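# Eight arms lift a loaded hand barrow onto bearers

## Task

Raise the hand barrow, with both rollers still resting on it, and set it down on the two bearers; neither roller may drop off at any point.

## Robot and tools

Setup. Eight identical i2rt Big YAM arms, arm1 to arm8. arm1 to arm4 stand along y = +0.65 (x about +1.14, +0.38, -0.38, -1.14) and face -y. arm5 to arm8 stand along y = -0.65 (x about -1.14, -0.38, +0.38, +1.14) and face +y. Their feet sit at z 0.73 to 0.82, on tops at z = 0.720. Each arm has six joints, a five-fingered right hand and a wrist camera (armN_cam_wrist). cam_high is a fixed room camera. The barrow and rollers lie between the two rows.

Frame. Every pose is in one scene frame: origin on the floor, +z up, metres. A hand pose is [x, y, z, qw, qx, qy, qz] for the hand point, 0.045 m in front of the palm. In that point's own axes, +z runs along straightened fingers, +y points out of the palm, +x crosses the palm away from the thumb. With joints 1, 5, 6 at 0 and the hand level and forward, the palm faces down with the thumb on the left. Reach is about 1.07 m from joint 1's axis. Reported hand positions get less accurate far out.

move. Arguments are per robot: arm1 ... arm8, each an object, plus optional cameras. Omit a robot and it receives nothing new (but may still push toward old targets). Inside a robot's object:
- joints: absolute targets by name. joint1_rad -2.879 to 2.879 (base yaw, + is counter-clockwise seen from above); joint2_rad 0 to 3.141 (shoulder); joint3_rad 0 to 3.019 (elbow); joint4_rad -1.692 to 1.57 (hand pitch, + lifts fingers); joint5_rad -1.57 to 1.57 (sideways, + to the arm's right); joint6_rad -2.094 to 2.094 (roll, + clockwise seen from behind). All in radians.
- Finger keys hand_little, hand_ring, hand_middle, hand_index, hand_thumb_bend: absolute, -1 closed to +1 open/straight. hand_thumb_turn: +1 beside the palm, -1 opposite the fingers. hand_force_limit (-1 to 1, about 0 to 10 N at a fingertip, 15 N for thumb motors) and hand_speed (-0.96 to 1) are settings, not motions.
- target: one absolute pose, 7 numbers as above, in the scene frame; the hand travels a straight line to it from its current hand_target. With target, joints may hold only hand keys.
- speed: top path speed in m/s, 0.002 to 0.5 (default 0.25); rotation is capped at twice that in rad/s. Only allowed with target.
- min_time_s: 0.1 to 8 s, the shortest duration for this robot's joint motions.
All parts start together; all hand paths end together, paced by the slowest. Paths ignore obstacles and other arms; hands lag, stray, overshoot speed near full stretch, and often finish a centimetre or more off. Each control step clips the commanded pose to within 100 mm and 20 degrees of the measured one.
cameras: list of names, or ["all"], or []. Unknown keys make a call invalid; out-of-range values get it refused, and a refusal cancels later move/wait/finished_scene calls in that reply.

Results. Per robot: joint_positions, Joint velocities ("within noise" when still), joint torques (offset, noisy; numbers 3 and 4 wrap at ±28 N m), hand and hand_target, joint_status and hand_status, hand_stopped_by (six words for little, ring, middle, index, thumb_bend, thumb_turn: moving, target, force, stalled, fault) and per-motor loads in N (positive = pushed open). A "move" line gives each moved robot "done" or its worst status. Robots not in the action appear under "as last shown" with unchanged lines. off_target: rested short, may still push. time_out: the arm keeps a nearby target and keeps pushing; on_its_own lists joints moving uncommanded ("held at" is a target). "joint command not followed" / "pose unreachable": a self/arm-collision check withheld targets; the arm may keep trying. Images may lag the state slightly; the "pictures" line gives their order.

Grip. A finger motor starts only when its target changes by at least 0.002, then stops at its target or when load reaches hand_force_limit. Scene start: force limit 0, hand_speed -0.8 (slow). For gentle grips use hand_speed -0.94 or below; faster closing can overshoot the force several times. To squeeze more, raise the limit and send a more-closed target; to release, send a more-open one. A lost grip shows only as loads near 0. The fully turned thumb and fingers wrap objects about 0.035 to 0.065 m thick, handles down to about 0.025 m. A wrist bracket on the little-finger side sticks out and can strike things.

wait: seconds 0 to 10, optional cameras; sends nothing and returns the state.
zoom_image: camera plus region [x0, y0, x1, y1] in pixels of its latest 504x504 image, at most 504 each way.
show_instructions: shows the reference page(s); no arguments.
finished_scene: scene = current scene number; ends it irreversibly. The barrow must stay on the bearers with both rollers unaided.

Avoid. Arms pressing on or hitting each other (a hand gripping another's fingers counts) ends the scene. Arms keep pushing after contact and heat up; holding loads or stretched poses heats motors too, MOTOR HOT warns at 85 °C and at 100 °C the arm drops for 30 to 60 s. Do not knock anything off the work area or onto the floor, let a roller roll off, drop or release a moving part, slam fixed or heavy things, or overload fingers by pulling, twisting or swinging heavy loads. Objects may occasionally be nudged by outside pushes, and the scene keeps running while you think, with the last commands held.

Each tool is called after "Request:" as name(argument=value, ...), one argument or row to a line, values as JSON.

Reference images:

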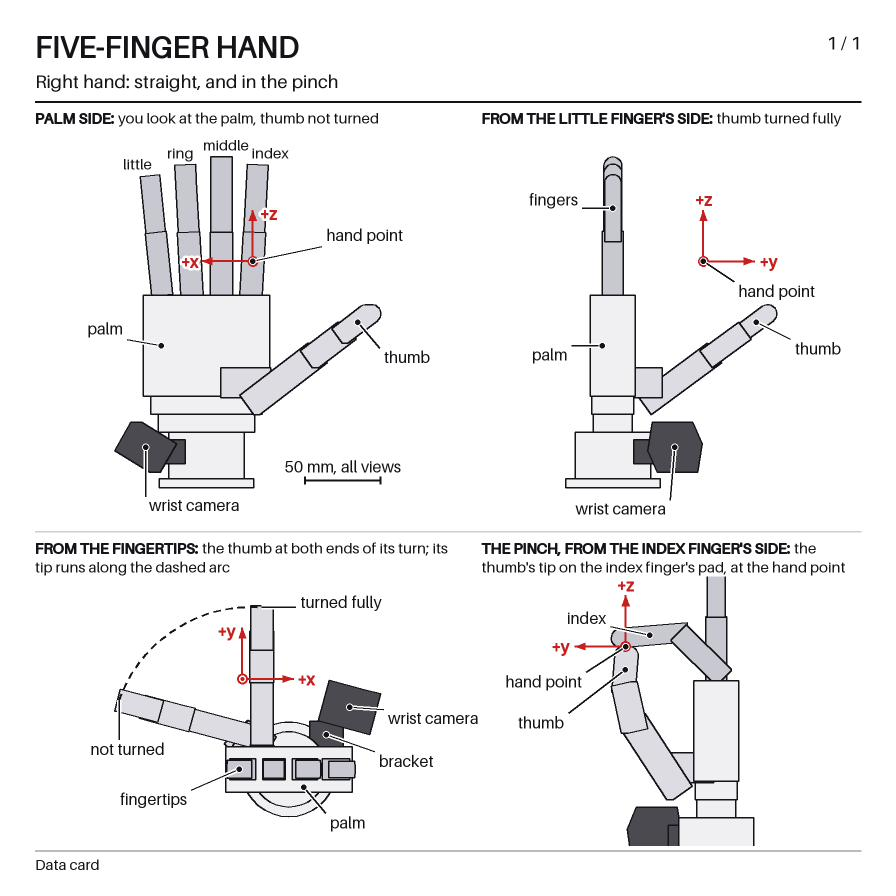

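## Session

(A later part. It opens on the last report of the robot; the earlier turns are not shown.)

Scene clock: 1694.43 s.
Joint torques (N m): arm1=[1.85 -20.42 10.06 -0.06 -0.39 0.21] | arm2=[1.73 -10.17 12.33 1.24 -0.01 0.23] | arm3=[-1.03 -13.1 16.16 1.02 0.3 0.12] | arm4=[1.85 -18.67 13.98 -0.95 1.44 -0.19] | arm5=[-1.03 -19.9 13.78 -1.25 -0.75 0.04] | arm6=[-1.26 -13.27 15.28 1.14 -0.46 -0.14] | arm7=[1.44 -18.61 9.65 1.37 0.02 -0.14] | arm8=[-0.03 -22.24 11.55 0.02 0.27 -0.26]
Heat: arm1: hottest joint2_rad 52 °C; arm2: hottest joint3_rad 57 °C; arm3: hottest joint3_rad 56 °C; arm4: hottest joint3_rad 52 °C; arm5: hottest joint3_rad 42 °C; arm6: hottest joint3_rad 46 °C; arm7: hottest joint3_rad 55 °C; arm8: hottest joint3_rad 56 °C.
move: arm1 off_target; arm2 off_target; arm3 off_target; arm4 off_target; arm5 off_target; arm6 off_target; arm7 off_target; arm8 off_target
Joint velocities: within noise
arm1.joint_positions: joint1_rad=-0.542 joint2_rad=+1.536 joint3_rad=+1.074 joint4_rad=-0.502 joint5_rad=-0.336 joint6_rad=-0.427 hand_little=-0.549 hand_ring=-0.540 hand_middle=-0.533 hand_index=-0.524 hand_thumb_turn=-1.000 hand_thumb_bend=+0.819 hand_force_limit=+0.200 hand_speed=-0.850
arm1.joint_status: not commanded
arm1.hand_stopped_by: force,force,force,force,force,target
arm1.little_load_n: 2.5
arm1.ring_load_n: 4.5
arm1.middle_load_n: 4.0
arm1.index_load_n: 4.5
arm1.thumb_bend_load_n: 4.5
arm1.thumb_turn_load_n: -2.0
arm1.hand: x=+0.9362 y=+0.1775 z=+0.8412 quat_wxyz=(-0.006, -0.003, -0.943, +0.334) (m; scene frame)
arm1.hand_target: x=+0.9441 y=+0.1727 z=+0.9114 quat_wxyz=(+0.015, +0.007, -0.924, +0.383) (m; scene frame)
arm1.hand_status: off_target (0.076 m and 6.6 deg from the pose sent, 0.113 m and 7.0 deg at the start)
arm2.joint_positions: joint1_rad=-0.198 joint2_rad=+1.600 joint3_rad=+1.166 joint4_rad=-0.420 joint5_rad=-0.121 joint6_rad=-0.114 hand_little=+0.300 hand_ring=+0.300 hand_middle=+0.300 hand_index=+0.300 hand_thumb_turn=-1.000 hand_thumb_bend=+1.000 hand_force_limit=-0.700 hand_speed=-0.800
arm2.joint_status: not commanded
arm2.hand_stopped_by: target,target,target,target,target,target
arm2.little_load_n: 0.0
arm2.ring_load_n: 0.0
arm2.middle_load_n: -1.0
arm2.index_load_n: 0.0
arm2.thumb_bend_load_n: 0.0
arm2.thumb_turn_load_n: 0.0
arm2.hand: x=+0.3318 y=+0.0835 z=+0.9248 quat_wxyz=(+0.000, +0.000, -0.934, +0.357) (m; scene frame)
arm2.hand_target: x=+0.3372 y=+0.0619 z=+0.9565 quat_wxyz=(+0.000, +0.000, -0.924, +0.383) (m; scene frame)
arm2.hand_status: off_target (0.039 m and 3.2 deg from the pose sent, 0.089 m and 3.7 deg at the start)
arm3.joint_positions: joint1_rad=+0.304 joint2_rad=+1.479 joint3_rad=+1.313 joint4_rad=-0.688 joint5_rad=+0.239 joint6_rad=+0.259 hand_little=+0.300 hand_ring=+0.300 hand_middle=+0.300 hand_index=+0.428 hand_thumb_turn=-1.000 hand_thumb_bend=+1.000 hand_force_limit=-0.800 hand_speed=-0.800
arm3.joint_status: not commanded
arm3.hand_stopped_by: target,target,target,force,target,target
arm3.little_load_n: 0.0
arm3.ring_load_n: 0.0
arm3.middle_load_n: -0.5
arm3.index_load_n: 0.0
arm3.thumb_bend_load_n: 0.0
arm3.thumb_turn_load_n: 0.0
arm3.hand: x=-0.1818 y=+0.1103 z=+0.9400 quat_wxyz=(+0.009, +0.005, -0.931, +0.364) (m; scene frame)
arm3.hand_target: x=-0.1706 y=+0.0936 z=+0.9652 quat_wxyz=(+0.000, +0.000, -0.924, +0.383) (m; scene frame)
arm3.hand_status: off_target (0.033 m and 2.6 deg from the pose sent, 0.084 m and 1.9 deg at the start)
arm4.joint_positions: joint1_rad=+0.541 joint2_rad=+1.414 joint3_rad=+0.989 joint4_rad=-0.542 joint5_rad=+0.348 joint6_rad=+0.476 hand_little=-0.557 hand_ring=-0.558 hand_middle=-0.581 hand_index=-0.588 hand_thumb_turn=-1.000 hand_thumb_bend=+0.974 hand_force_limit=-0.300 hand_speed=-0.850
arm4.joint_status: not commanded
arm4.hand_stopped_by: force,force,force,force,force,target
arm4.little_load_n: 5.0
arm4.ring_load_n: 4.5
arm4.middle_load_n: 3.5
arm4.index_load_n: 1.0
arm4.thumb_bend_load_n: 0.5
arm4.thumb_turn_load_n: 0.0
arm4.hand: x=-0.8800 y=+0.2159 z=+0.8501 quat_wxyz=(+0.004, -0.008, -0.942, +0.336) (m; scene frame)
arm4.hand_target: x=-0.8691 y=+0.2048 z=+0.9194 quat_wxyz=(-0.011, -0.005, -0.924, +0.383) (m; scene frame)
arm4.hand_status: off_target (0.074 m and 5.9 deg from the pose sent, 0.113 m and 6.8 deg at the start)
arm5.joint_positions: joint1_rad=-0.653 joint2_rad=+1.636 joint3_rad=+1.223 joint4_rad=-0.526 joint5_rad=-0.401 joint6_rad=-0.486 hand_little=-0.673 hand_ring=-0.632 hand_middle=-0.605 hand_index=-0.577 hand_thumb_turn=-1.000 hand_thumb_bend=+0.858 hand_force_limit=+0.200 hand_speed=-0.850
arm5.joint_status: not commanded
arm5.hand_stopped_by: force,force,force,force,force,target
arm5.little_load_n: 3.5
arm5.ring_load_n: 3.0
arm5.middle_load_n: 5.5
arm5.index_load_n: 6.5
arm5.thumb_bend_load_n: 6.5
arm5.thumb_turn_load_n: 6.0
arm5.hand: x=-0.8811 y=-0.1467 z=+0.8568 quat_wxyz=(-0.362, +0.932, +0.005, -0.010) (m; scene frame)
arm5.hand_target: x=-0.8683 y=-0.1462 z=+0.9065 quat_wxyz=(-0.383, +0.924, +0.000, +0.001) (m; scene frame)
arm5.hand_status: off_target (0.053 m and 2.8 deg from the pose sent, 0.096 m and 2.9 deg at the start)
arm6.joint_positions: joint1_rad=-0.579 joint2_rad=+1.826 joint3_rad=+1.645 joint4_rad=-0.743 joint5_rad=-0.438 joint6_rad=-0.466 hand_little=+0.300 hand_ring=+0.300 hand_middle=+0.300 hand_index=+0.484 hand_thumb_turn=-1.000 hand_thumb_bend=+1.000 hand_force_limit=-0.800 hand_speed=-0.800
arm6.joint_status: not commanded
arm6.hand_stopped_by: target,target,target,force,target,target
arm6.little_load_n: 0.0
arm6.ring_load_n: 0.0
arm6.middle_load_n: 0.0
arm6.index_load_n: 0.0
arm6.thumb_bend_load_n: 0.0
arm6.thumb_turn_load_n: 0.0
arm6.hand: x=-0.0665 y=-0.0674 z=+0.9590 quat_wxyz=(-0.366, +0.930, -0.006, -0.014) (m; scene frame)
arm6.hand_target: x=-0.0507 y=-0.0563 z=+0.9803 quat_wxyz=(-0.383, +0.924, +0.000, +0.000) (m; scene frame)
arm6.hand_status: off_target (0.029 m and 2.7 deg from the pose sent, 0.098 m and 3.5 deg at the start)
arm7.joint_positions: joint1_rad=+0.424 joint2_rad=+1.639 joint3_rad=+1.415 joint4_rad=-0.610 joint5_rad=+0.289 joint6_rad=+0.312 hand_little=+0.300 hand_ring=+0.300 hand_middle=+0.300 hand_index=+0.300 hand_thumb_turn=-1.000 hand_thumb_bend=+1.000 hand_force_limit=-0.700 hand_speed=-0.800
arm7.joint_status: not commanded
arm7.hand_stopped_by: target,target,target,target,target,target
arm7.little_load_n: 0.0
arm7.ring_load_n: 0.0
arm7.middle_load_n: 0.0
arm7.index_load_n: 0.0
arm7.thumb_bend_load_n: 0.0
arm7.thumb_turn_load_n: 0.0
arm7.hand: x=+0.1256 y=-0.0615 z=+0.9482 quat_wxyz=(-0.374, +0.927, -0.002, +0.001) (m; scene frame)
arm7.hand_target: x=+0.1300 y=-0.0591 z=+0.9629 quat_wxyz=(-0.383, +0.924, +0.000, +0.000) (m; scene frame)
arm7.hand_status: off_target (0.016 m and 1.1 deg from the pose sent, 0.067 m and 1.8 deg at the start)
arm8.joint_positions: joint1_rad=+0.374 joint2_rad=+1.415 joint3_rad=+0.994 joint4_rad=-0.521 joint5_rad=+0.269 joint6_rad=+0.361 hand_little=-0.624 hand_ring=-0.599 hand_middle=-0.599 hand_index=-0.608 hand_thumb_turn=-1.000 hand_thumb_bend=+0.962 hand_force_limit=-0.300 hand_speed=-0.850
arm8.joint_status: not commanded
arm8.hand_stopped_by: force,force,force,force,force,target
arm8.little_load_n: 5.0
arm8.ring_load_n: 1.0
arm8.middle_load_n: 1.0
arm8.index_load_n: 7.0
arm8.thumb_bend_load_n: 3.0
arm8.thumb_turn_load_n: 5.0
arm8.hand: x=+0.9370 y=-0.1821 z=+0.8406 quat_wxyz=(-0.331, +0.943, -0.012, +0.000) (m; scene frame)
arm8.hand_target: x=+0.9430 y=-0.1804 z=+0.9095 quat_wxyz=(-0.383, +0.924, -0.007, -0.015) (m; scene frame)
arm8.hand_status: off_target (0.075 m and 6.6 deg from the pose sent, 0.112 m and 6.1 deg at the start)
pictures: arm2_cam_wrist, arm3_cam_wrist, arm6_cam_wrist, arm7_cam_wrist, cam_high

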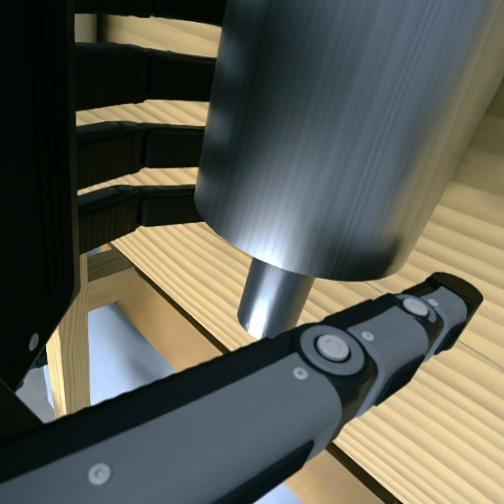

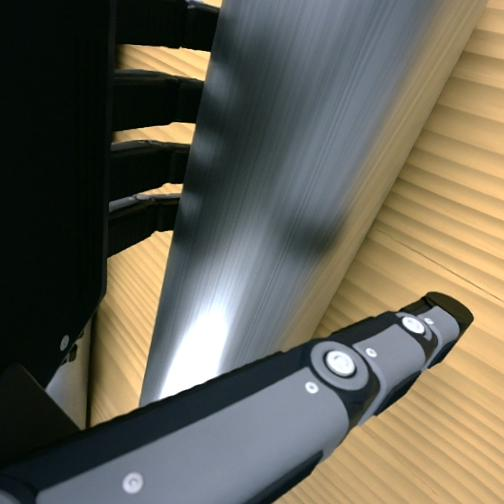

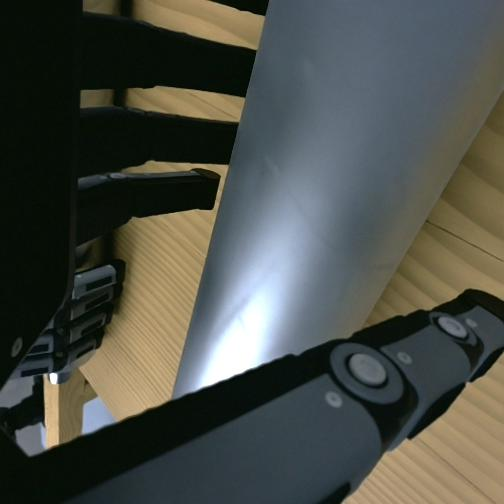

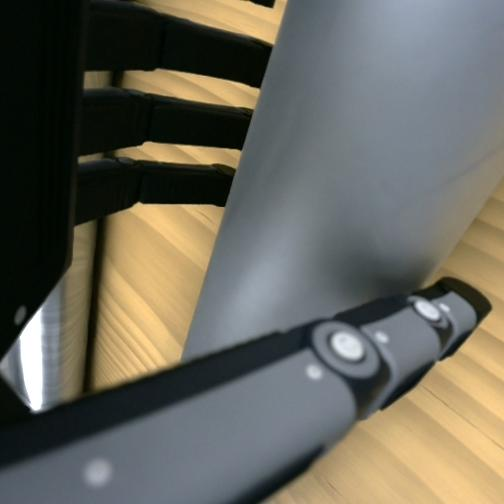

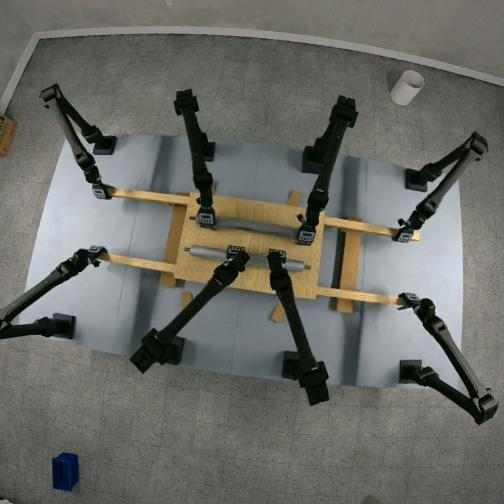

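Request:
move(
  arm1={"target": [1.0168, 0.171, 0.917, -0.0161, -0.0067, 0.9237, -0.3826], "speed": 0.04},
  arm4={"target": [-0.7946, 0.2012, 0.923, 0.0101, 0.0045, 0.9238, -0.3827], "speed": 0.04},
  arm5={"target": [-0.7940, -0.147, 0.909, 0.3827, -0.9239, 0, 0], "speed": 0.04},
  arm8={"target": [1.0165, -0.182, 0.918, 0.3826, -0.9237, 0.0067, 0.0161], "speed": 0.04},
  arm2={"target": [0.410, 0.0585, 0.964, 0, 0, 0.9239, -0.3827], "speed": 0.04},
  arm3={"target": [-0.097, 0.0905, 0.971, 0, 0, 0.9239, -0.3827], "speed": 0.04},
  arm6={"target": [0.023, -0.0565, 0.980, 0.3827, -0.9239, 0, 0], "speed": 0.04},
  arm7={"target": [0.203, -0.0605, 0.963, 0.3827, -0.9239, 0, 0], "speed": 0.04},
  cameras=["arm2_cam_wrist", "arm3_cam_wrist", "arm6_cam_wrist", "arm7_cam_wrist", "cam_high"],
)

Request:
zoom_image(
  camera="cam_high",
  region=[130, 170, 280, 320],
)

Request:
zoom_image(
  camera="cam_high",
  region=[290, 180, 440, 330],
)

Scene clock: 1721.33 s.
Joint torques (N m): arm1=[2.37 -19.02 9.95 0.42 0.2 0.14] | arm2=[1.55 -10.58 12.37 1.05 0.11 0.18] | arm3=[-0.62 -14.51 16.4 0.85 0.35 0.13] | arm4=[1.44 -20.48 14.31 -0.95 1.99 -0.32] | arm5=[-0.91 -21.3 14.46 -1.37 -1.04 0.12] | arm6=[-1.26 -14.86 15.36 1.07 -0.51 -0.11] | arm7=[1.44 -17.26 8.25 2.24 -0.03 -0.14] | arm8=[-0.26 -21.07 11.55 0.38 -0.32 -0.23]
Heat: arm1: hottest joint3_rad 54 °C; arm2: hottest joint3_rad 62 °C; arm3: hottest joint3_rad 58 °C; arm4: hottest joint3_rad 58 °C; arm5: hottest joint3_rad 47 °C; arm6: hottest joint3_rad 50 °C; arm7: hottest joint3_rad 53 °C; arm8: hottest joint3_rad 50 °C.
move: arm1 off_target; arm2 off_target; arm3 off_target; arm4 off_target; arm5 off_target; arm6 off_target; arm7 done; arm8 off_target
Joint velocities: within noise
arm1.joint_positions: joint1_rad=-0.393 joint2_rad=+1.449 joint3_rad=+0.992 joint4_rad=-0.480 joint5_rad=-0.242 joint6_rad=-0.304 hand_little=-0.549 hand_ring=-0.540 hand_middle=-0.533 hand_index=-0.524 hand_thumb_turn=-1.000 hand_thumb_bend=+0.819 hand_force_limit=+0.200 hand_speed=-0.850
arm1.joint_status: not commanded
arm1.hand_stopped_by: force,force,force,force,force,target
arm1.little_load_n: 6.0
arm1.ring_load_n: 6.0
arm1.middle_load_n: 3.5
arm1.index_load_n: 1.5
arm1.thumb_bend_load_n: 5.0
arm1.thumb_turn_load_n: -3.0
arm1.hand: x=+1.0087 y=+0.1774 z=+0.8464 quat_wxyz=(-0.004, -0.003, -0.944, +0.329) (m; scene frame)
arm1.hand_target: x=+1.0170 y=+0.1714 z=+0.9122 quat_wxyz=(+0.015, +0.007, -0.924, +0.383) (m; scene frame)
arm1.hand_status: off_target (0.071 m and 7.1 deg from the pose sent, 0.111 m and 6.6 deg at the start)
arm2.joint_positions: joint1_rad=-0.051 joint2_rad=+1.590 joint3_rad=+1.166 joint4_rad=-0.430 joint5_rad=-0.022 joint6_rad=-0.009 hand_little=+0.300 hand_ring=+0.300 hand_middle=+0.300 hand_index=+0.300 hand_thumb_turn=-1.000 hand_thumb_bend=+1.000 hand_force_limit=-0.700 hand_speed=-0.800
arm2.joint_status: not commanded
arm2.hand_stopped_by: target,target,target,target,target,target
arm2.little_load_n: 0.0
arm2.ring_load_n: 0.0
arm2.middle_load_n: 0.0
arm2.index_load_n: 0.0
arm2.thumb_bend_load_n: 0.0
arm2.thumb_turn_load_n: 0.0
arm2.hand: x=+0.4039 y=+0.0805 z=+0.9275 quat_wxyz=(+0.001, +0.002, -0.936, +0.353) (m; scene frame)
arm2.hand_target: x=+0.4101 y=+0.0605 z=+0.9644 quat_wxyz=(-0.001, +0.000, -0.924, +0.383) (m; scene frame)
arm2.hand_status: off_target (0.043 m and 3.6 deg from the pose sent, 0.091 m and 3.2 deg at the start)
arm3.joint_positions: joint1_rad=+0.434 joint2_rad=+1.565 joint3_rad=+1.427 joint4_rad=-0.751 joint5_rad=+0.327 joint6_rad=+0.358 hand_little=+0.300 hand_ring=+0.300 hand_middle=+0.300 hand_index=+0.428 hand_thumb_turn=-1.000 hand_thumb_bend=+1.000 hand_force_limit=-0.800 hand_speed=-0.800
arm3.joint_status: not commanded
arm3.hand_stopped_by: target,target,target,force,target,target
arm3.little_load_n: 0.0
arm3.ring_load_n: 0.0
arm3.middle_load_n: 0.0
arm3.index_load_n: 0.0
arm3.thumb_bend_load_n: 0.0
arm3.thumb_turn_load_n: 0.0
arm3.hand: x=-0.1108 y=+0.1074 z=+0.9433 quat_wxyz=(+0.012, +0.007, -0.932, +0.362) (m; scene frame)
arm3.hand_target: x=-0.0978 y=+0.0922 z=+0.9713 quat_wxyz=(-0.001, +0.000, -0.924, +0.383) (m; scene frame)
arm3.hand_status: off_target (0.035 m and 3.0 deg from the pose sent, 0.092 m and 2.6 deg at the start)
arm4.joint_positions: joint1_rad=+0.673 joint2_rad=+1.532 joint3_rad=+1.116 joint4_rad=-0.597 joint5_rad=+0.419 joint6_rad=+0.601 hand_little=-0.557 hand_ring=-0.558 hand_middle=-0.581 hand_index=-0.588 hand_thumb_turn=-1.000 hand_thumb_bend=+0.974 hand_force_limit=-0.300 hand_speed=-0.850
arm4.joint_status: not commanded
arm4.hand_stopped_by: force,force,force,force,force,target
arm4.little_load_n: 7.5
arm4.ring_load_n: 5.5
arm4.middle_load_n: 3.0
arm4.index_load_n: 0.5
arm4.thumb_bend_load_n: 1.0
arm4.thumb_turn_load_n: -1.5
arm4.hand: x=-0.8066 y=+0.2151 z=+0.8472 quat_wxyz=(+0.002, -0.010, -0.942, +0.336) (m; scene frame)
arm4.hand_target: x=-0.7964 y=+0.2037 z=+0.9209 quat_wxyz=(-0.012, -0.006, -0.923, +0.383) (m; scene frame)
arm4.hand_status: off_target (0.078 m and 6.0 deg from the pose sent, 0.113 m and 5.9 deg at the start)
arm5.joint_positions: joint1_rad=-0.762 joint2_rad=+1.747 joint3_rad=+1.370 joint4_rad=-0.606 joint5_rad=-0.462 joint6_rad=-0.591 hand_little=-0.673 hand_ring=-0.633 hand_middle=-0.605 hand_index=-0.577 hand_thumb_turn=-1.000 hand_thumb_bend=+0.858 hand_force_limit=+0.200 hand_speed=-0.850
arm5.joint_status: not commanded
arm5.hand_stopped_by: force,force,force,force,force,target
arm5.little_load_n: 1.0
arm5.ring_load_n: 1.5
arm5.middle_load_n: 5.0
arm5.index_load_n: 7.5
arm5.thumb_bend_load_n: 7.0
arm5.thumb_turn_load_n: 8.0
arm5.hand: x=-0.8082 y=-0.1487 z=+0.8541 quat_wxyz=(-0.361, +0.933, +0.007, -0.008) (m; scene frame)
arm5.hand_target: x=-0.7953 y=-0.1480 z=+0.9076 quat_wxyz=(-0.384, +0.923, +0.000, +0.001) (m; scene frame)
arm5.hand_status: off_target (0.057 m and 3.0 deg from the pose sent, 0.101 m and 2.8 deg at the start)
arm6.joint_positions: joint1_rad=-0.670 joint2_rad=+1.959 joint3_rad=+1.846 joint4_rad=-0.848 joint5_rad=-0.494 joint6_rad=-0.546 hand_little=+0.300 hand_ring=+0.300 hand_middle=+0.300 hand_index=+0.484 hand_thumb_turn=-1.000 hand_thumb_bend=+1.000 hand_force_limit=-0.800 hand_speed=-0.800
arm6.joint_status: not commanded
arm6.hand_stopped_by: target,target,target,force,target,target
arm6.little_load_n: 0.0
arm6.ring_load_n: 0.0
arm6.middle_load_n: 0.0
arm6.index_load_n: 0.0
arm6.thumb_bend_load_n: 0.0
arm6.thumb_turn_load_n: 0.0
arm6.hand: x=+0.0063 y=-0.0665 z=+0.9594 quat_wxyz=(-0.367, +0.930, -0.007, -0.015) (m; scene frame)
arm6.hand_target: x=+0.0221 y=-0.0578 z=+0.9802 quat_wxyz=(-0.383, +0.924, +0.000, +0.001) (m; scene frame)
arm6.hand_status: off_target (0.028 m and 2.8 deg from the pose sent, 0.093 m and 2.7 deg at the start)
arm7.joint_positions: joint1_rad=+0.293 joint2_rad=+1.571 joint3_rad=+1.346 joint4_rad=-0.590 joint5_rad=+0.198 joint6_rad=+0.216 hand_little=+0.300 hand_ring=+0.300 hand_middle=+0.300 hand_index=+0.300 hand_thumb_turn=-1.000 hand_thumb_bend=+1.000 hand_force_limit=-0.700 hand_speed=-0.800
arm7.joint_status: not commanded
arm7.hand_stopped_by: target,target,target,target,target,target
arm7.little_load_n: 0.0
arm7.ring_load_n: 0.0
arm7.middle_load_n: 0.0
arm7.index_load_n: 0.0
arm7.thumb_bend_load_n: 0.0
arm7.thumb_turn_load_n: 0.0
arm7.hand: x=+0.1983 y=-0.0617 z=+0.9543 quat_wxyz=(-0.372, +0.928, -0.003, +0.001) (m; scene frame)
arm7.hand_target: x=+0.2031 y=-0.0605 z=+0.9630 quat_wxyz=(-0.383, +0.924, +0.000, +0.000) (m; scene frame)
arm7.hand_status: done (0.010 m and 1.4 deg from the pose sent, 0.079 m and 1.1 deg at the start)
arm8.joint_positions: joint1_rad=+0.201 joint2_rad=+1.342 joint3_rad=+0.939 joint4_rad=-0.518 joint5_rad=+0.159 joint6_rad=+0.227 hand_little=-0.624 hand_ring=-0.600 hand_middle=-0.599 hand_index=-0.607 hand_thumb_turn=-1.000 hand_thumb_bend=+0.961 hand_force_limit=-0.300 hand_speed=-0.850
arm8.joint_status: not commanded
arm8.hand_stopped_by: force,force,force,force,force,target
arm8.little_load_n: 0.0
arm8.ring_load_n: 0.0
arm8.middle_load_n: 1.0
arm8.index_load_n: 12.5
arm8.thumb_bend_load_n: 2.0
arm8.thumb_turn_load_n: 3.5
arm8.hand: x=+1.0107 y=-0.1834 z=+0.8464 quat_wxyz=(-0.326, +0.945, -0.014, -0.003) (m; scene frame)
arm8.hand_target: x=+1.0159 y=-0.1818 z=+0.9127 quat_wxyz=(-0.383, +0.924, -0.007, -0.015) (m; scene frame)
arm8.hand_status: off_target (0.072 m and 7.2 deg from the pose sent, 0.111 m and 6.6 deg at the start)
pictures: arm2_cam_wrist, arm3_cam_wrist, arm6_cam_wrist, arm7_cam_wrist, cam_high

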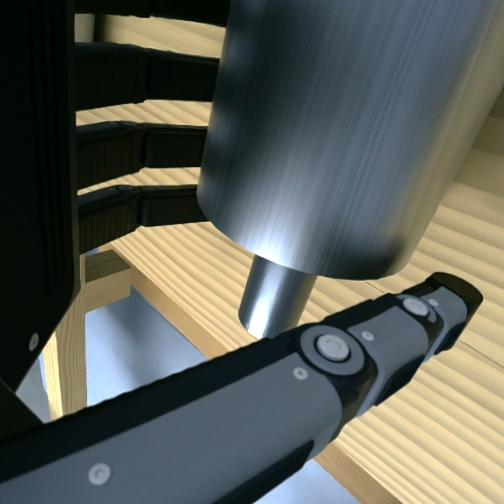

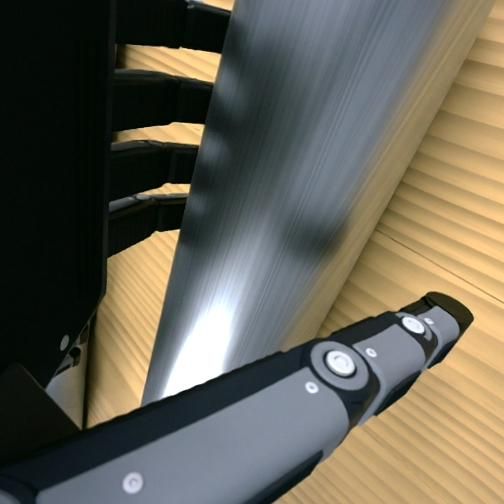

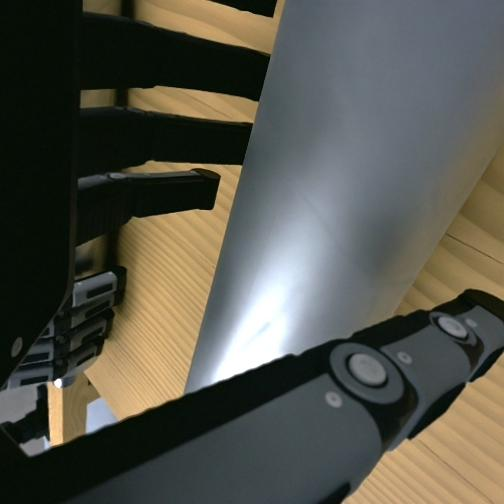

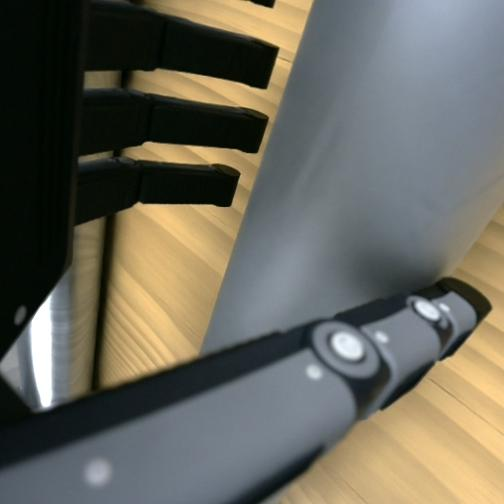

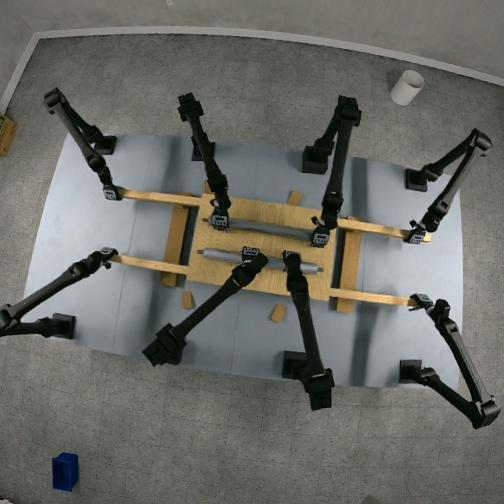

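Scaled by 3.360 from the camera's 504x504 image, which has a finer 720x720 frame.

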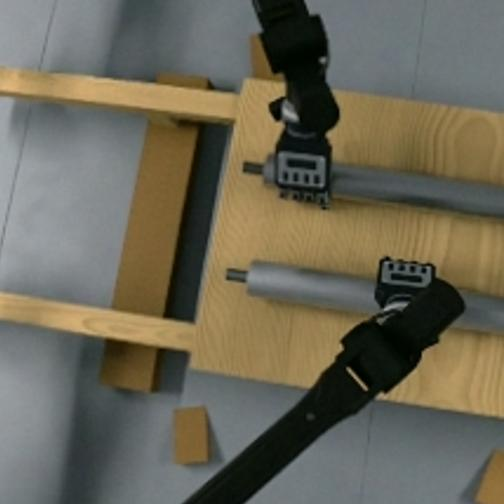

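Scaled by 3.360 from the camera's 504x504 image, which has a finer 720x720 frame.

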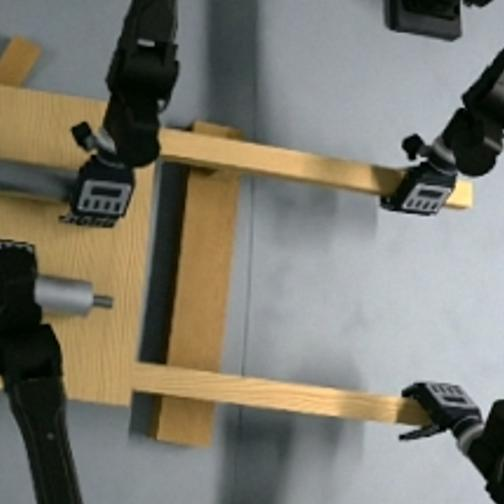

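Request:
zoom_image(
  camera="cam_high",
  region=[165, 185, 215, 235],
)

Request:
zoom_image(
  camera="cam_high",
  region=[330, 205, 380, 255],
)

Request:
zoom_image(
  camera="cam_high",
  region=[155, 250, 205, 300],
)

Request:
zoom_image(
  camera="cam_high",
  region=[325, 275, 375, 325],
)

Scaled by 10.080 from the camera's 504x504 image, which has a finer 720x720 frame.

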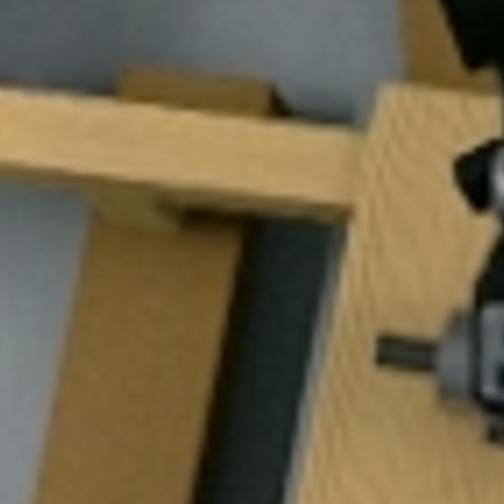

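Scaled by 10.080 from the camera's 504x504 image, which has a finer 720x720 frame.

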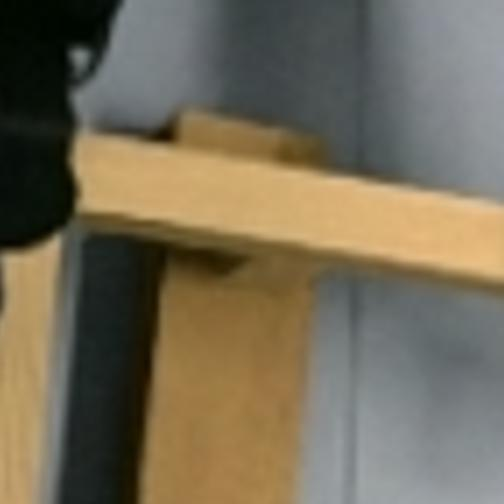

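Scaled by 10.080 from the camera's 504x504 image, which has a finer 720x720 frame.

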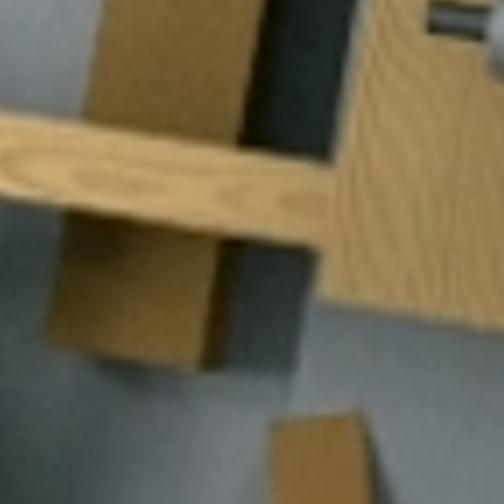

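Scaled by 10.080 from the camera's 504x504 image, which has a finer 720x720 frame.

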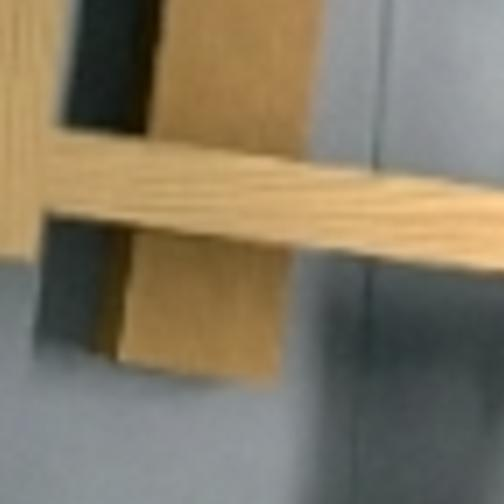

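Request:
move(
  arm1={"target": [1.0168, 0.171, 0.887, -0.0161, -0.0067, 0.9237, -0.3826], "speed": 0.03},
  arm4={"target": [-0.7946, 0.2012, 0.898, 0.0101, 0.0045, 0.9238, -0.3827], "speed": 0.03},
  arm5={"target": [-0.7940, -0.147, 0.884, 0.3827, -0.9239, 0, 0], "speed": 0.03},
  arm8={"target": [1.0165, -0.182, 0.890, 0.3827, -0.9238, 0.0023, 0.0056], "speed": 0.03},
  arm2={"target": [0.410, 0.0585, 0.939, 0, 0, 0.9239, -0.3827], "speed": 0.03},
  arm3={"target": [-0.097, 0.0905, 0.946, 0, 0, 0.9239, -0.3827], "speed": 0.03},
  arm6={"target": [0.023, -0.0565, 0.955, 0.3827, -0.9239, 0, 0], "speed": 0.03},
  arm7={"target": [0.203, -0.0605, 0.938, 0.3827, -0.9239, 0, 0], "speed": 0.03},
)

Scene clock: 1760.13 s.
Joint torques (N m): arm1=[0.91 -16.44 9.1 0.75 0.09 -0.07] | arm2=[1.49 -8.88 9.84 2.39 0.04 0.19] | arm3=[-0.56 -15.21 12.05 1.78 0.34 0.15] | arm4=[1.08 -20.54 10.86 0.57 2.04 -0.37] | arm5=[-0.56 -21.36 11.43 0.29 -1.03 0.15] | arm6=[-1.2 -15.03 11.11 1.91 -0.51 -0.13] | arm7=[1.38 -15.79 8.23 2.36 -0.04 -0.13] | arm8=[0.44 -18.84 10.58 0.8 0.22 -0.23]
Heat: arm1: hottest joint3_rad 54 °C; arm2: hottest joint3_rad 64 °C; arm3: hottest joint3_rad 58 °C; arm4: hottest joint3_rad 65 °C; arm5: hottest joint3_rad 49 °C; arm6: hottest joint3_rad 53 °C; arm7: hottest joint3_rad 49 °C; arm8: hottest joint3_rad 50 °C.
move: arm1 off_target; arm2 off_target; arm3 off_target; arm4 off_target; arm5 off_target; arm6 off_target; arm7 done; arm8 off_target
Joint velocities: within noise
arm1.joint_positions: joint1_rad=-0.383 joint2_rad=+1.449 joint3_rad=+0.950 joint4_rad=-0.408 joint5_rad=-0.236 joint6_rad=-0.279 hand_little=-0.549 hand_ring=-0.540 hand_middle=-0.533 hand_index=-0.524 hand_thumb_turn=-1.000 hand_thumb_bend=+0.819 hand_force_limit=+0.200 hand_speed=-0.850
arm1.joint_status: not commanded
arm1.hand_stopped_by: force,force,force,force,force,target
arm1.little_load_n: 7.5
arm1.ring_load_n: 6.5
arm1.middle_load_n: 2.5
arm1.index_load_n: 1.0
arm1.thumb_bend_load_n: 2.5
arm1.thumb_turn_load_n: -1.5
arm1.hand: x=+1.0137 y=+0.1755 z=+0.8358 quat_wxyz=(-0.002, -0.009, -0.940, +0.341) (m; scene frame)
arm1.hand_target: x=+1.0170 y=+0.1709 z=+0.8844 quat_wxyz=(+0.016, +0.007, -0.924, +0.383) (m; scene frame)
arm1.hand_status: off_target (0.052 m and 5.8 deg from the pose sent, 0.042 m and 7.1 deg at the start)
arm2.joint_positions: joint1_rad=-0.051 joint2_rad=+1.593 joint3_rad=+1.166 joint4_rad=-0.395 joint5_rad=-0.019 joint6_rad=-0.008 hand_little=+0.300 hand_ring=+0.300 hand_middle=+0.300 hand_index=+0.300 hand_thumb_turn=-1.000 hand_thumb_bend=+1.000 hand_force_limit=-0.700 hand_speed=-0.800
arm2.joint_status: not commanded
arm2.hand_stopped_by: target,target,target,target,target,target
arm2.little_load_n: 0.0
arm2.ring_load_n: 0.0
arm2.middle_load_n: 0.0
arm2.index_load_n: 0.0
arm2.thumb_bend_load_n: 0.0
arm2.thumb_turn_load_n: 0.0
arm2.hand: x=+0.4032 y=+0.0721 z=+0.9305 quat_wxyz=(+0.003, +0.001, -0.930, +0.368) (m; scene frame)
arm2.hand_target: x=+0.4101 y=+0.0591 z=+0.9392 quat_wxyz=(+0.000, +0.000, -0.924, +0.383) (m; scene frame)
arm2.hand_status: off_target (0.017 m and 1.8 deg from the pose sent, 0.026 m and 3.6 deg at the start)
arm3.joint_positions: joint1_rad=+0.434 joint2_rad=+1.579 joint3_rad=+1.427 joint4_rad=-0.712 joint5_rad=+0.328 joint6_rad=+0.359 hand_little=+0.300 hand_ring=+0.300 hand_middle=+0.300 hand_index=+0.428 hand_thumb_turn=-1.000 hand_thumb_bend=+1.000 hand_force_limit=-0.800 hand_speed=-0.800
arm3.joint_status: not commanded
arm3.hand_stopped_by: target,target,target,force,target,target
arm3.little_load_n: 0.0
arm3.ring_load_n: 0.0
arm3.middle_load_n: 0.0
arm3.index_load_n: 0.0
arm3.thumb_bend_load_n: 0.0
arm3.thumb_turn_load_n: 0.0
arm3.hand: x=-0.1062 y=+0.0980 z=+0.9403 quat_wxyz=(+0.007, +0.004, -0.928, +0.372) (m; scene frame)
arm3.hand_target: x=-0.0971 y=+0.0908 z=+0.9463 quat_wxyz=(+0.000, +0.000, -0.924, +0.383) (m; scene frame)
arm3.hand_status: off_target (0.013 m and 1.6 deg from the pose sent, 0.022 m and 3.0 deg at the start)
arm4.joint_positions: joint1_rad=+0.680 joint2_rad=+1.557 joint3_rad=+1.116 joint4_rad=-0.578 joint5_rad=+0.419 joint6_rad=+0.607 hand_little=-0.557 hand_ring=-0.558 hand_middle=-0.581 hand_index=-0.588 hand_thumb_turn=-1.000 hand_thumb_bend=+0.975 hand_force_limit=-0.300 hand_speed=-0.850
arm4.joint_status: not commanded
arm4.hand_stopped_by: force,force,force,force,force,target
arm4.little_load_n: 8.0
arm4.ring_load_n: 5.0
arm4.middle_load_n: 2.5
arm4.index_load_n: 0.0
arm4.thumb_bend_load_n: 1.5
arm4.thumb_turn_load_n: -1.0
arm4.hand: x=-0.8008 y=+0.2141 z=+0.8366 quat_wxyz=(+0.002, -0.009, -0.943, +0.334) (m; scene frame)
arm4.hand_target: x=-0.7956 y=+0.2026 z=+0.8964 quat_wxyz=(-0.010, -0.006, -0.924, +0.382) (m; scene frame)
arm4.hand_status: off_target (0.063 m and 6.2 deg from the pose sent, 0.054 m and 6.0 deg at the start)
arm5.joint_positions: joint1_rad=-0.769 joint2_rad=+1.769 joint3_rad=+1.370 joint4_rad=-0.588 joint5_rad=-0.463 joint6_rad=-0.597 hand_little=-0.673 hand_ring=-0.633 hand_middle=-0.605 hand_index=-0.577 hand_thumb_turn=-1.000 hand_thumb_bend=+0.858 hand_force_limit=+0.200 hand_speed=-0.850
arm5.joint_status: not commanded
arm5.hand_stopped_by: force,force,force,force,force,target
arm5.little_load_n: 0.5
arm5.ring_load_n: 1.5
arm5.middle_load_n: 5.0
arm5.index_load_n: 7.5
arm5.thumb_bend_load_n: 7.0
arm5.thumb_turn_load_n: 7.5
arm5.hand: x=-0.8027 y=-0.1479 z=+0.8430 quat_wxyz=(-0.360, +0.933, +0.006, -0.008) (m; scene frame)
arm5.hand_target: x=-0.7946 y=-0.1474 z=+0.8831 quat_wxyz=(-0.383, +0.924, +0.000, +0.000) (m; scene frame)
arm5.hand_status: off_target (0.042 m and 3.1 deg from the pose sent, 0.033 m and 3.0 deg at the start)
arm6.joint_positions: joint1_rad=-0.670 joint2_rad=+1.971 joint3_rad=+1.847 joint4_rad=-0.812 joint5_rad=-0.495 joint6_rad=-0.546 hand_little=+0.300 hand_ring=+0.300 hand_middle=+0.300 hand_index=+0.484 hand_thumb_turn=-1.000 hand_thumb_bend=+1.000 hand_force_limit=-0.800 hand_speed=-0.800
arm6.joint_status: not commanded
arm6.hand_stopped_by: target,target,target,force,target,target
arm6.little_load_n: 0.0
arm6.ring_load_n: 0.0
arm6.middle_load_n: 0.0
arm6.index_load_n: 0.0
arm6.thumb_bend_load_n: 0.0
arm6.thumb_turn_load_n: 0.0
arm6.hand: x=+0.0124 y=-0.0597 z=+0.9542 quat_wxyz=(-0.375, +0.927, -0.004, -0.008) (m; scene frame)
arm6.hand_target: x=+0.0228 y=-0.0568 z=+0.9550 quat_wxyz=(-0.383, +0.924, +0.000, +0.000) (m; scene frame)
arm6.hand_status: off_target (0.011 m and 1.4 deg from the pose sent, 0.020 m and 2.8 deg at the start)
arm7.joint_positions: joint1_rad=+0.293 joint2_rad=+1.571 joint3_rad=+1.298 joint4_rad=-0.526 joint5_rad=+0.198 joint6_rad=+0.214 hand_little=+0.300 hand_ring=+0.300 hand_middle=+0.300 hand_index=+0.300 hand_thumb_turn=-1.000 hand_thumb_bend=+1.000 hand_force_limit=-0.700 hand_speed=-0.800
arm7.joint_status: not commanded
arm7.hand_stopped_by: target,target,target,target,target,target
arm7.little_load_n: 0.0
arm7.ring_load_n: 0.0
arm7.middle_load_n: 0.0
arm7.index_load_n: 0.0
arm7.thumb_bend_load_n: 0.0
arm7.thumb_turn_load_n: 0.0
arm7.hand: x=+0.1986 y=-0.0627 z=+0.9392 quat_wxyz=(-0.379, +0.925, -0.003, -0.001) (m; scene frame)
arm7.hand_target: x=+0.2031 y=-0.0605 z=+0.9381 quat_wxyz=(-0.383, +0.924, +0.000, +0.000) (m; scene frame)
arm7.hand_status: done (0.005 m and 0.6 deg from the pose sent, 0.017 m and 1.4 deg at the start)
arm8.joint_positions: joint1_rad=+0.200 joint2_rad=+1.342 joint3_rad=+0.900 joint4_rad=-0.459 joint5_rad=+0.167 joint6_rad=+0.218 hand_little=-0.624 hand_ring=-0.600 hand_middle=-0.599 hand_index=-0.607 hand_thumb_turn=-1.000 hand_thumb_bend=+0.961 hand_force_limit=-0.300 hand_speed=-0.850
arm8.joint_status: not commanded
arm8.hand_stopped_by: force,force,force,force,force,target
arm8.little_load_n: 1.5
arm8.ring_load_n: 0.5
arm8.middle_load_n: 1.5
arm8.index_load_n: 11.0
arm8.thumb_bend_load_n: 0.5
arm8.thumb_turn_load_n: 0.0
arm8.hand: x=+1.0136 y=-0.1842 z=+0.8350 quat_wxyz=(-0.336, +0.942, -0.013, +0.000) (m; scene frame)
arm8.hand_target: x=+1.0162 y=-0.1817 z=+0.8867 quat_wxyz=(-0.383, +0.924, -0.003, -0.005) (m; scene frame)
arm8.hand_status: off_target (0.055 m and 5.9 deg from the pose sent, 0.044 m and 7.1 deg at the start)
pictures: none

Request:
move(
  arm1={"target": [1.0105, 0.171, 0.857, -0.0161, -0.0067, 0.9237, -0.3826], "speed": 0.03},
  arm4={"target": [-0.8006, 0.2012, 0.874, 0.0101, 0.0045, 0.9238, -0.3827], "speed": 0.03},
  arm5={"target": [-0.8000, -0.147, 0.860, 0.3827, -0.9239, 0, 0], "speed": 0.03},
  arm8={"target": [1.0105, -0.182, 0.862, 0.3827, -0.9238, 0.0023, 0.0056], "speed": 0.03},
  arm2={"target": [0.405, 0.0585, 0.916, 0, 0, 0.9239, -0.3827], "speed": 0.03},
  arm3={"target": [-0.102, 0.0905, 0.921, 0, 0, 0.9239, -0.3827], "speed": 0.03},
  arm6={"target": [0.018, -0.0565, 0.925, 0.3827, -0.9239, 0, 0], "speed": 0.03},
  arm7={"target": [0.198, -0.0605, 0.914, 0.3827, -0.9239, 0, 0], "speed": 0.03},
  cameras=["arm2_cam_wrist", "arm3_cam_wrist", "arm6_cam_wrist", "arm7_cam_wrist", "cam_high"],
)

Request:
zoom_image(
  camera="cam_high",
  region=[165, 185, 215, 235],
)

Request:
zoom_image(
  camera="cam_high",
  region=[330, 205, 380, 255],
)

Scene clock: 1785.80 s.
Joint torques (N m): arm1=[-0.32 -16.03 8.29 0.9 -0.24 -0.33] | arm2=[0.97 -9.05 7.76 2.43 -0.11 0.13] | arm3=[-1.38 -14.97 10.14 1.87 0.14 0.07] | arm4=[0.15 -20.66 8.96 1.05 1.75 -0.49] | arm5=[0.03 -21.48 9.13 0.96 -0.89 0.18] | arm6=[-0.73 -15.09 9.68 1.94 -0.36 -0.09] | arm7=[2.14 -15.15 8.16 2.25 0.19 -0.07] | arm8=[1.26 -16.44 10.07 1.22 0.41 -0.11]
Heat: arm1: hottest joint3_rad 51 °C; arm2: hottest joint3_rad 61 °C; arm3: hottest joint3_rad 56 °C; arm4: hottest joint3_rad 60 °C; arm5: hottest joint3_rad 47 °C; arm6: hottest joint3_rad 49 °C; arm7: hottest joint3_rad 49 °C; arm8: hottest joint3_rad 49 °C.
move: arm1 off_target; arm2 done; arm3 done; arm4 off_target; arm5 off_target; arm6 done; arm7 done; arm8 off_target
Joint velocities: within noise
arm1.joint_positions: joint1_rad=-0.383 joint2_rad=+1.474 joint3_rad=+0.917 joint4_rad=-0.328 joint5_rad=-0.236 joint6_rad=-0.266 hand_little=-0.549 hand_ring=-0.540 hand_middle=-0.533 hand_index=-0.524 hand_thumb_turn=-1.000 hand_thumb_bend=+0.819 hand_force_limit=+0.200 hand_speed=-0.850
arm1.joint_status: not commanded
arm1.hand_stopped_by: force,force,force,force,force,target
arm1.little_load_n: 6.5
arm1.ring_load_n: 5.0
arm1.middle_load_n: 2.0
arm1.index_load_n: 1.0
arm1.thumb_bend_load_n: 2.0
arm1.thumb_turn_load_n: -0.5
arm1.hand: x=+1.0132 y=+0.1719 z=+0.8185 quat_wxyz=(+0.000, -0.014, -0.936, +0.351) (m; scene frame)
arm1.hand_target: x=+1.0106 y=+0.1706 z=+0.8551 quat_wxyz=(+0.017, +0.006, -0.924, +0.382) (m; scene frame)
arm1.hand_status: off_target (0.039 m and 5.0 deg from the pose sent, 0.022 m and 5.8 deg at the start)
arm2.joint_positions: joint1_rad=-0.051 joint2_rad=+1.621 joint3_rad=+1.161 joint4_rad=-0.336 joint5_rad=-0.020 joint6_rad=-0.008 hand_little=+0.300 hand_ring=+0.300 hand_middle=+0.300 hand_index=+0.300 hand_thumb_turn=-1.000 hand_thumb_bend=+1.000 hand_force_limit=-0.700 hand_speed=-0.800
arm2.joint_status: not commanded
arm2.hand_stopped_by: target,target,target,target,target,target
arm2.little_load_n: 0.0
arm2.ring_load_n: 0.0
arm2.middle_load_n: -0.5
arm2.index_load_n: 0.0
arm2.thumb_bend_load_n: 0.0
arm2.thumb_turn_load_n: 0.0
arm2.hand: x=+0.4031 y=+0.0609 z=+0.9206 quat_wxyz=(+0.003, +0.002, -0.925, +0.380) (m; scene frame)
arm2.hand_target: x=+0.4051 y=+0.0586 z=+0.9160 quat_wxyz=(+0.000, +0.000, -0.924, +0.383) (m; scene frame)
arm2.hand_status: done (0.005 m and 0.5 deg from the pose sent, 0.020 m and 1.8 deg at the start)
arm3.joint_positions: joint1_rad=+0.434 joint2_rad=+1.586 joint3_rad=+1.389 joint4_rad=-0.645 joint5_rad=+0.328 joint6_rad=+0.359 hand_little=+0.300 hand_ring=+0.300 hand_middle=+0.300 hand_index=+0.428 hand_thumb_turn=-1.000 hand_thumb_bend=+1.000 hand_force_limit=-0.800 hand_speed=-0.800
arm3.joint_status: not commanded
arm3.hand_stopped_by: target,target,target,force,target,target
arm3.little_load_n: 0.0
arm3.ring_load_n: 0.0
arm3.middle_load_n: 0.0
arm3.index_load_n: -0.5
arm3.thumb_bend_load_n: 0.0
arm3.thumb_turn_load_n: 0.0
arm3.hand: x=-0.1042 y=+0.0939 z=+0.9261 quat_wxyz=(+0.003, +0.002, -0.924, +0.381) (m; scene frame)
arm3.hand_target: x=-0.1020 y=+0.0906 z=+0.9209 quat_wxyz=(+0.000, +0.000, -0.924, +0.383) (m; scene frame)
arm3.hand_status: done (0.007 m and 0.4 deg from the pose sent, 0.021 m and 1.6 deg at the start)
arm4.joint_positions: joint1_rad=+0.681 joint2_rad=+1.573 joint3_rad=+1.087 joint4_rad=-0.519 joint5_rad=+0.421 joint6_rad=+0.609 hand_little=-0.557 hand_ring=-0.558 hand_middle=-0.581 hand_index=-0.588 hand_thumb_turn=-1.000 hand_thumb_bend=+0.975 hand_force_limit=-0.300 hand_speed=-0.850
arm4.joint_status: not commanded
arm4.hand_stopped_by: force,force,force,force,force,target
arm4.little_load_n: 4.5
arm4.ring_load_n: 4.0
arm4.middle_load_n: 2.0
arm4.index_load_n: 0.5
arm4.thumb_bend_load_n: 1.0
arm4.thumb_turn_load_n: 0.5
arm4.hand: x=-0.7995 y=+0.2131 z=+0.8213 quat_wxyz=(-0.002, -0.011, -0.941, +0.339) (m; scene frame)
arm4.hand_target: x=-0.8009 y=+0.2018 z=+0.8725 quat_wxyz=(-0.009, -0.006, -0.924, +0.382) (m; scene frame)
arm4.hand_status: off_target (0.054 m and 5.5 deg from the pose sent, 0.040 m and 6.2 deg at the start)
arm5.joint_positions: joint1_rad=-0.769 joint2_rad=+1.783 joint3_rad=+1.347 joint4_rad=-0.537 joint5_rad=-0.463 joint6_rad=-0.593 hand_little=-0.673 hand_ring=-0.633 hand_middle=-0.605 hand_index=-0.577 hand_thumb_turn=-1.000 hand_thumb_bend=+0.858 hand_force_limit=+0.200 hand_speed=-0.850
arm5.joint_status: not commanded
arm5.hand_stopped_by: force,force,force,force,force,target
arm5.little_load_n: 1.0
arm5.ring_load_n: 1.5
arm5.middle_load_n: 5.0
arm5.index_load_n: 7.0
arm5.thumb_bend_load_n: 6.5
arm5.thumb_turn_load_n: 6.0
arm5.hand: x=-0.8011 y=-0.1458 z=+0.8292 quat_wxyz=(-0.365, +0.931, +0.006, -0.004) (m; scene frame)
arm5.hand_target: x=-0.8001 y=-0.1469 z=+0.8591 quat_wxyz=(-0.383, +0.924, +0.000, +0.000) (m; scene frame)
arm5.hand_status: off_target (0.031 m and 2.4 deg from the pose sent, 0.017 m and 3.0 deg at the start)
arm6.joint_positions: joint1_rad=-0.670 joint2_rad=+1.977 joint3_rad=+1.790 joint4_rad=-0.733 joint5_rad=-0.495 joint6_rad=-0.546 hand_little=+0.300 hand_ring=+0.300 hand_middle=+0.300 hand_index=+0.484 hand_thumb_turn=-1.000 hand_thumb_bend=+1.000 hand_force_limit=-0.800 hand_speed=-0.800
arm6.joint_status: not commanded
arm6.hand_stopped_by: target,target,target,force,target,target
arm6.little_load_n: 0.0
arm6.ring_load_n: 0.0
arm6.middle_load_n: 0.0
arm6.index_load_n: 0.0
arm6.thumb_bend_load_n: 0.0
arm6.thumb_turn_load_n: 0.0
arm6.hand: x=+0.0138 y=-0.0583 z=+0.9307 quat_wxyz=(-0.381, +0.925, -0.002, -0.003) (m; scene frame)
arm6.hand_target: x=+0.0179 y=-0.0566 z=+0.9249 quat_wxyz=(-0.383, +0.924, +0.000, +0.000) (m; scene frame)
arm6.hand_status: done (0.007 m and 0.5 deg from the pose sent, 0.030 m and 1.4 deg at the start)
arm7.joint_positions: joint1_rad=+0.293 joint2_rad=+1.585 joint3_rad=+1.260 joint4_rad=-0.466 joint5_rad=+0.198 joint6_rad=+0.214 hand_little=+0.300 hand_ring=+0.300 hand_middle=+0.300 hand_index=+0.300 hand_thumb_turn=-1.000 hand_thumb_bend=+1.000 hand_force_limit=-0.700 hand_speed=-0.800
arm7.joint_status: not commanded
arm7.hand_stopped_by: target,target,target,target,target,target
arm7.little_load_n: 0.0
arm7.ring_load_n: 0.0
arm7.middle_load_n: 0.0
arm7.index_load_n: 0.0
arm7.thumb_bend_load_n: 0.0
arm7.thumb_turn_load_n: 0.0
arm7.hand: x=+0.1983 y=-0.0617 z=+0.9203 quat_wxyz=(-0.382, +0.924, -0.003, -0.002) (m; scene frame)
arm7.hand_target: x=+0.1981 y=-0.0606 z=+0.9140 quat_wxyz=(-0.383, +0.924, +0.000, +0.000) (m; scene frame)
arm7.hand_status: done (0.006 m and 0.5 deg from the pose sent, 0.025 m and 0.6 deg at the start)
arm8.joint_positions: joint1_rad=+0.203 joint2_rad=+1.349 joint3_rad=+0.856 joint4_rad=-0.392 joint5_rad=+0.172 joint6_rad=+0.216 hand_little=-0.624 hand_ring=-0.600 hand_middle=-0.599 hand_index=-0.607 hand_thumb_turn=-1.000 hand_thumb_bend=+0.961 hand_force_limit=-0.300 hand_speed=-0.850
arm8.joint_status: not commanded
arm8.hand_stopped_by: force,force,force,force,force,target
arm8.little_load_n: 1.0
arm8.ring_load_n: 0.5
arm8.middle_load_n: 1.5
arm8.index_load_n: 8.0
arm8.thumb_bend_load_n: 0.5
arm8.thumb_turn_load_n: 0.5
arm8.hand: x=+1.0134 y=-0.1865 z=+0.8201 quat_wxyz=(-0.344, +0.939, -0.012, +0.000) (m; scene frame)
arm8.hand_target: x=+1.0106 y=-0.1820 z=+0.8602 quat_wxyz=(-0.382, +0.924, -0.003, -0.005) (m; scene frame)
arm8.hand_status: off_target (0.042 m and 5.0 deg from the pose sent, 0.027 m and 5.9 deg at the start)
pictures: arm2_cam_wrist, arm3_cam_wrist, arm6_cam_wrist, arm7_cam_wrist, cam_high

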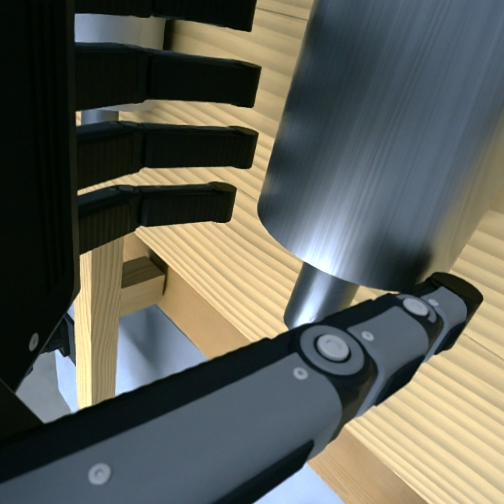

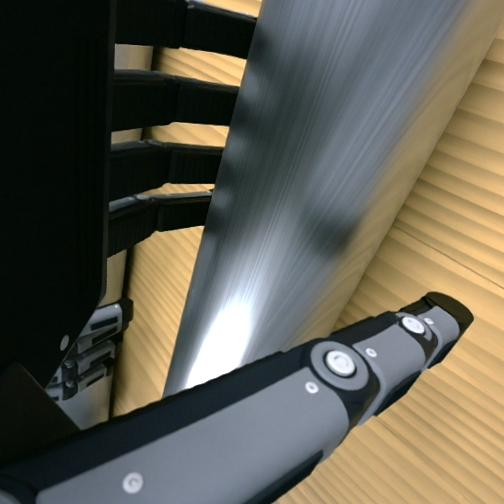

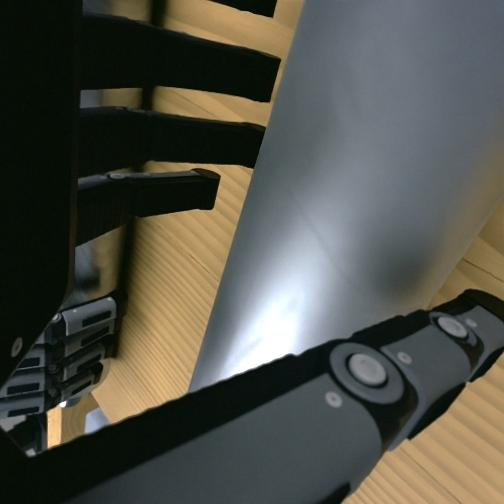

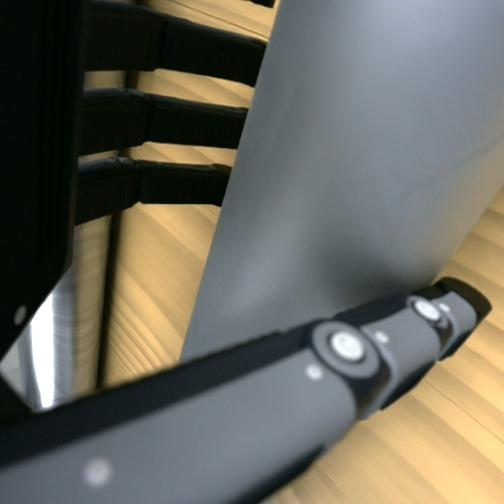

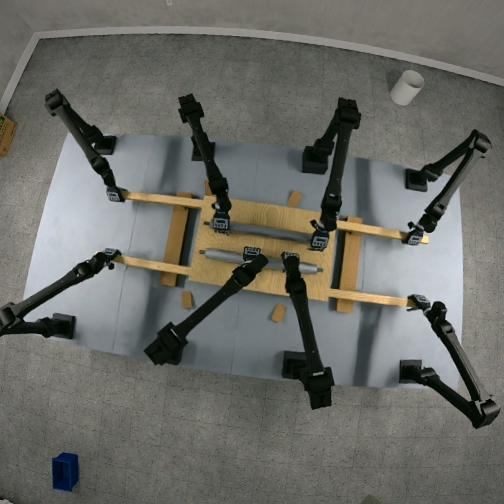

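Scaled by 10.080 from the camera's 504x504 image, which has a finer 720x720 frame.

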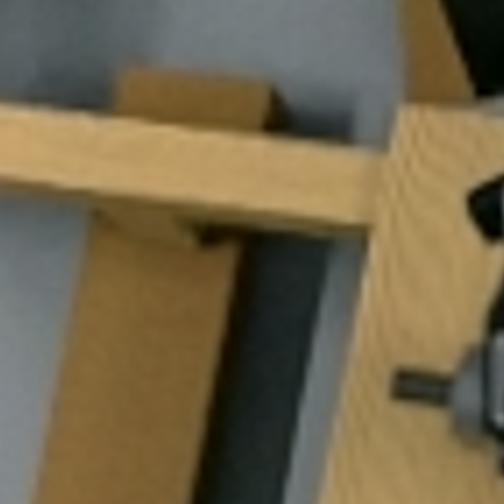

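Scaled by 10.080 from the camera's 504x504 image, which has a finer 720x720 frame.

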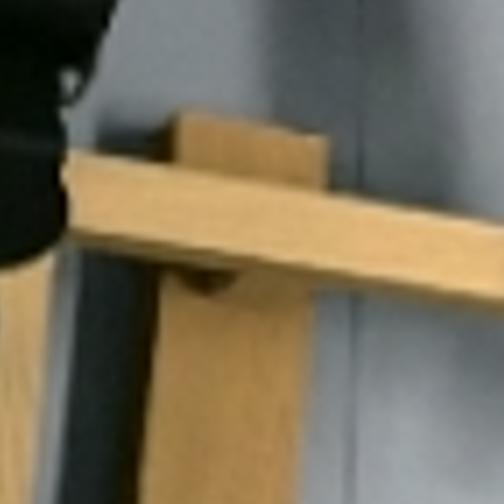

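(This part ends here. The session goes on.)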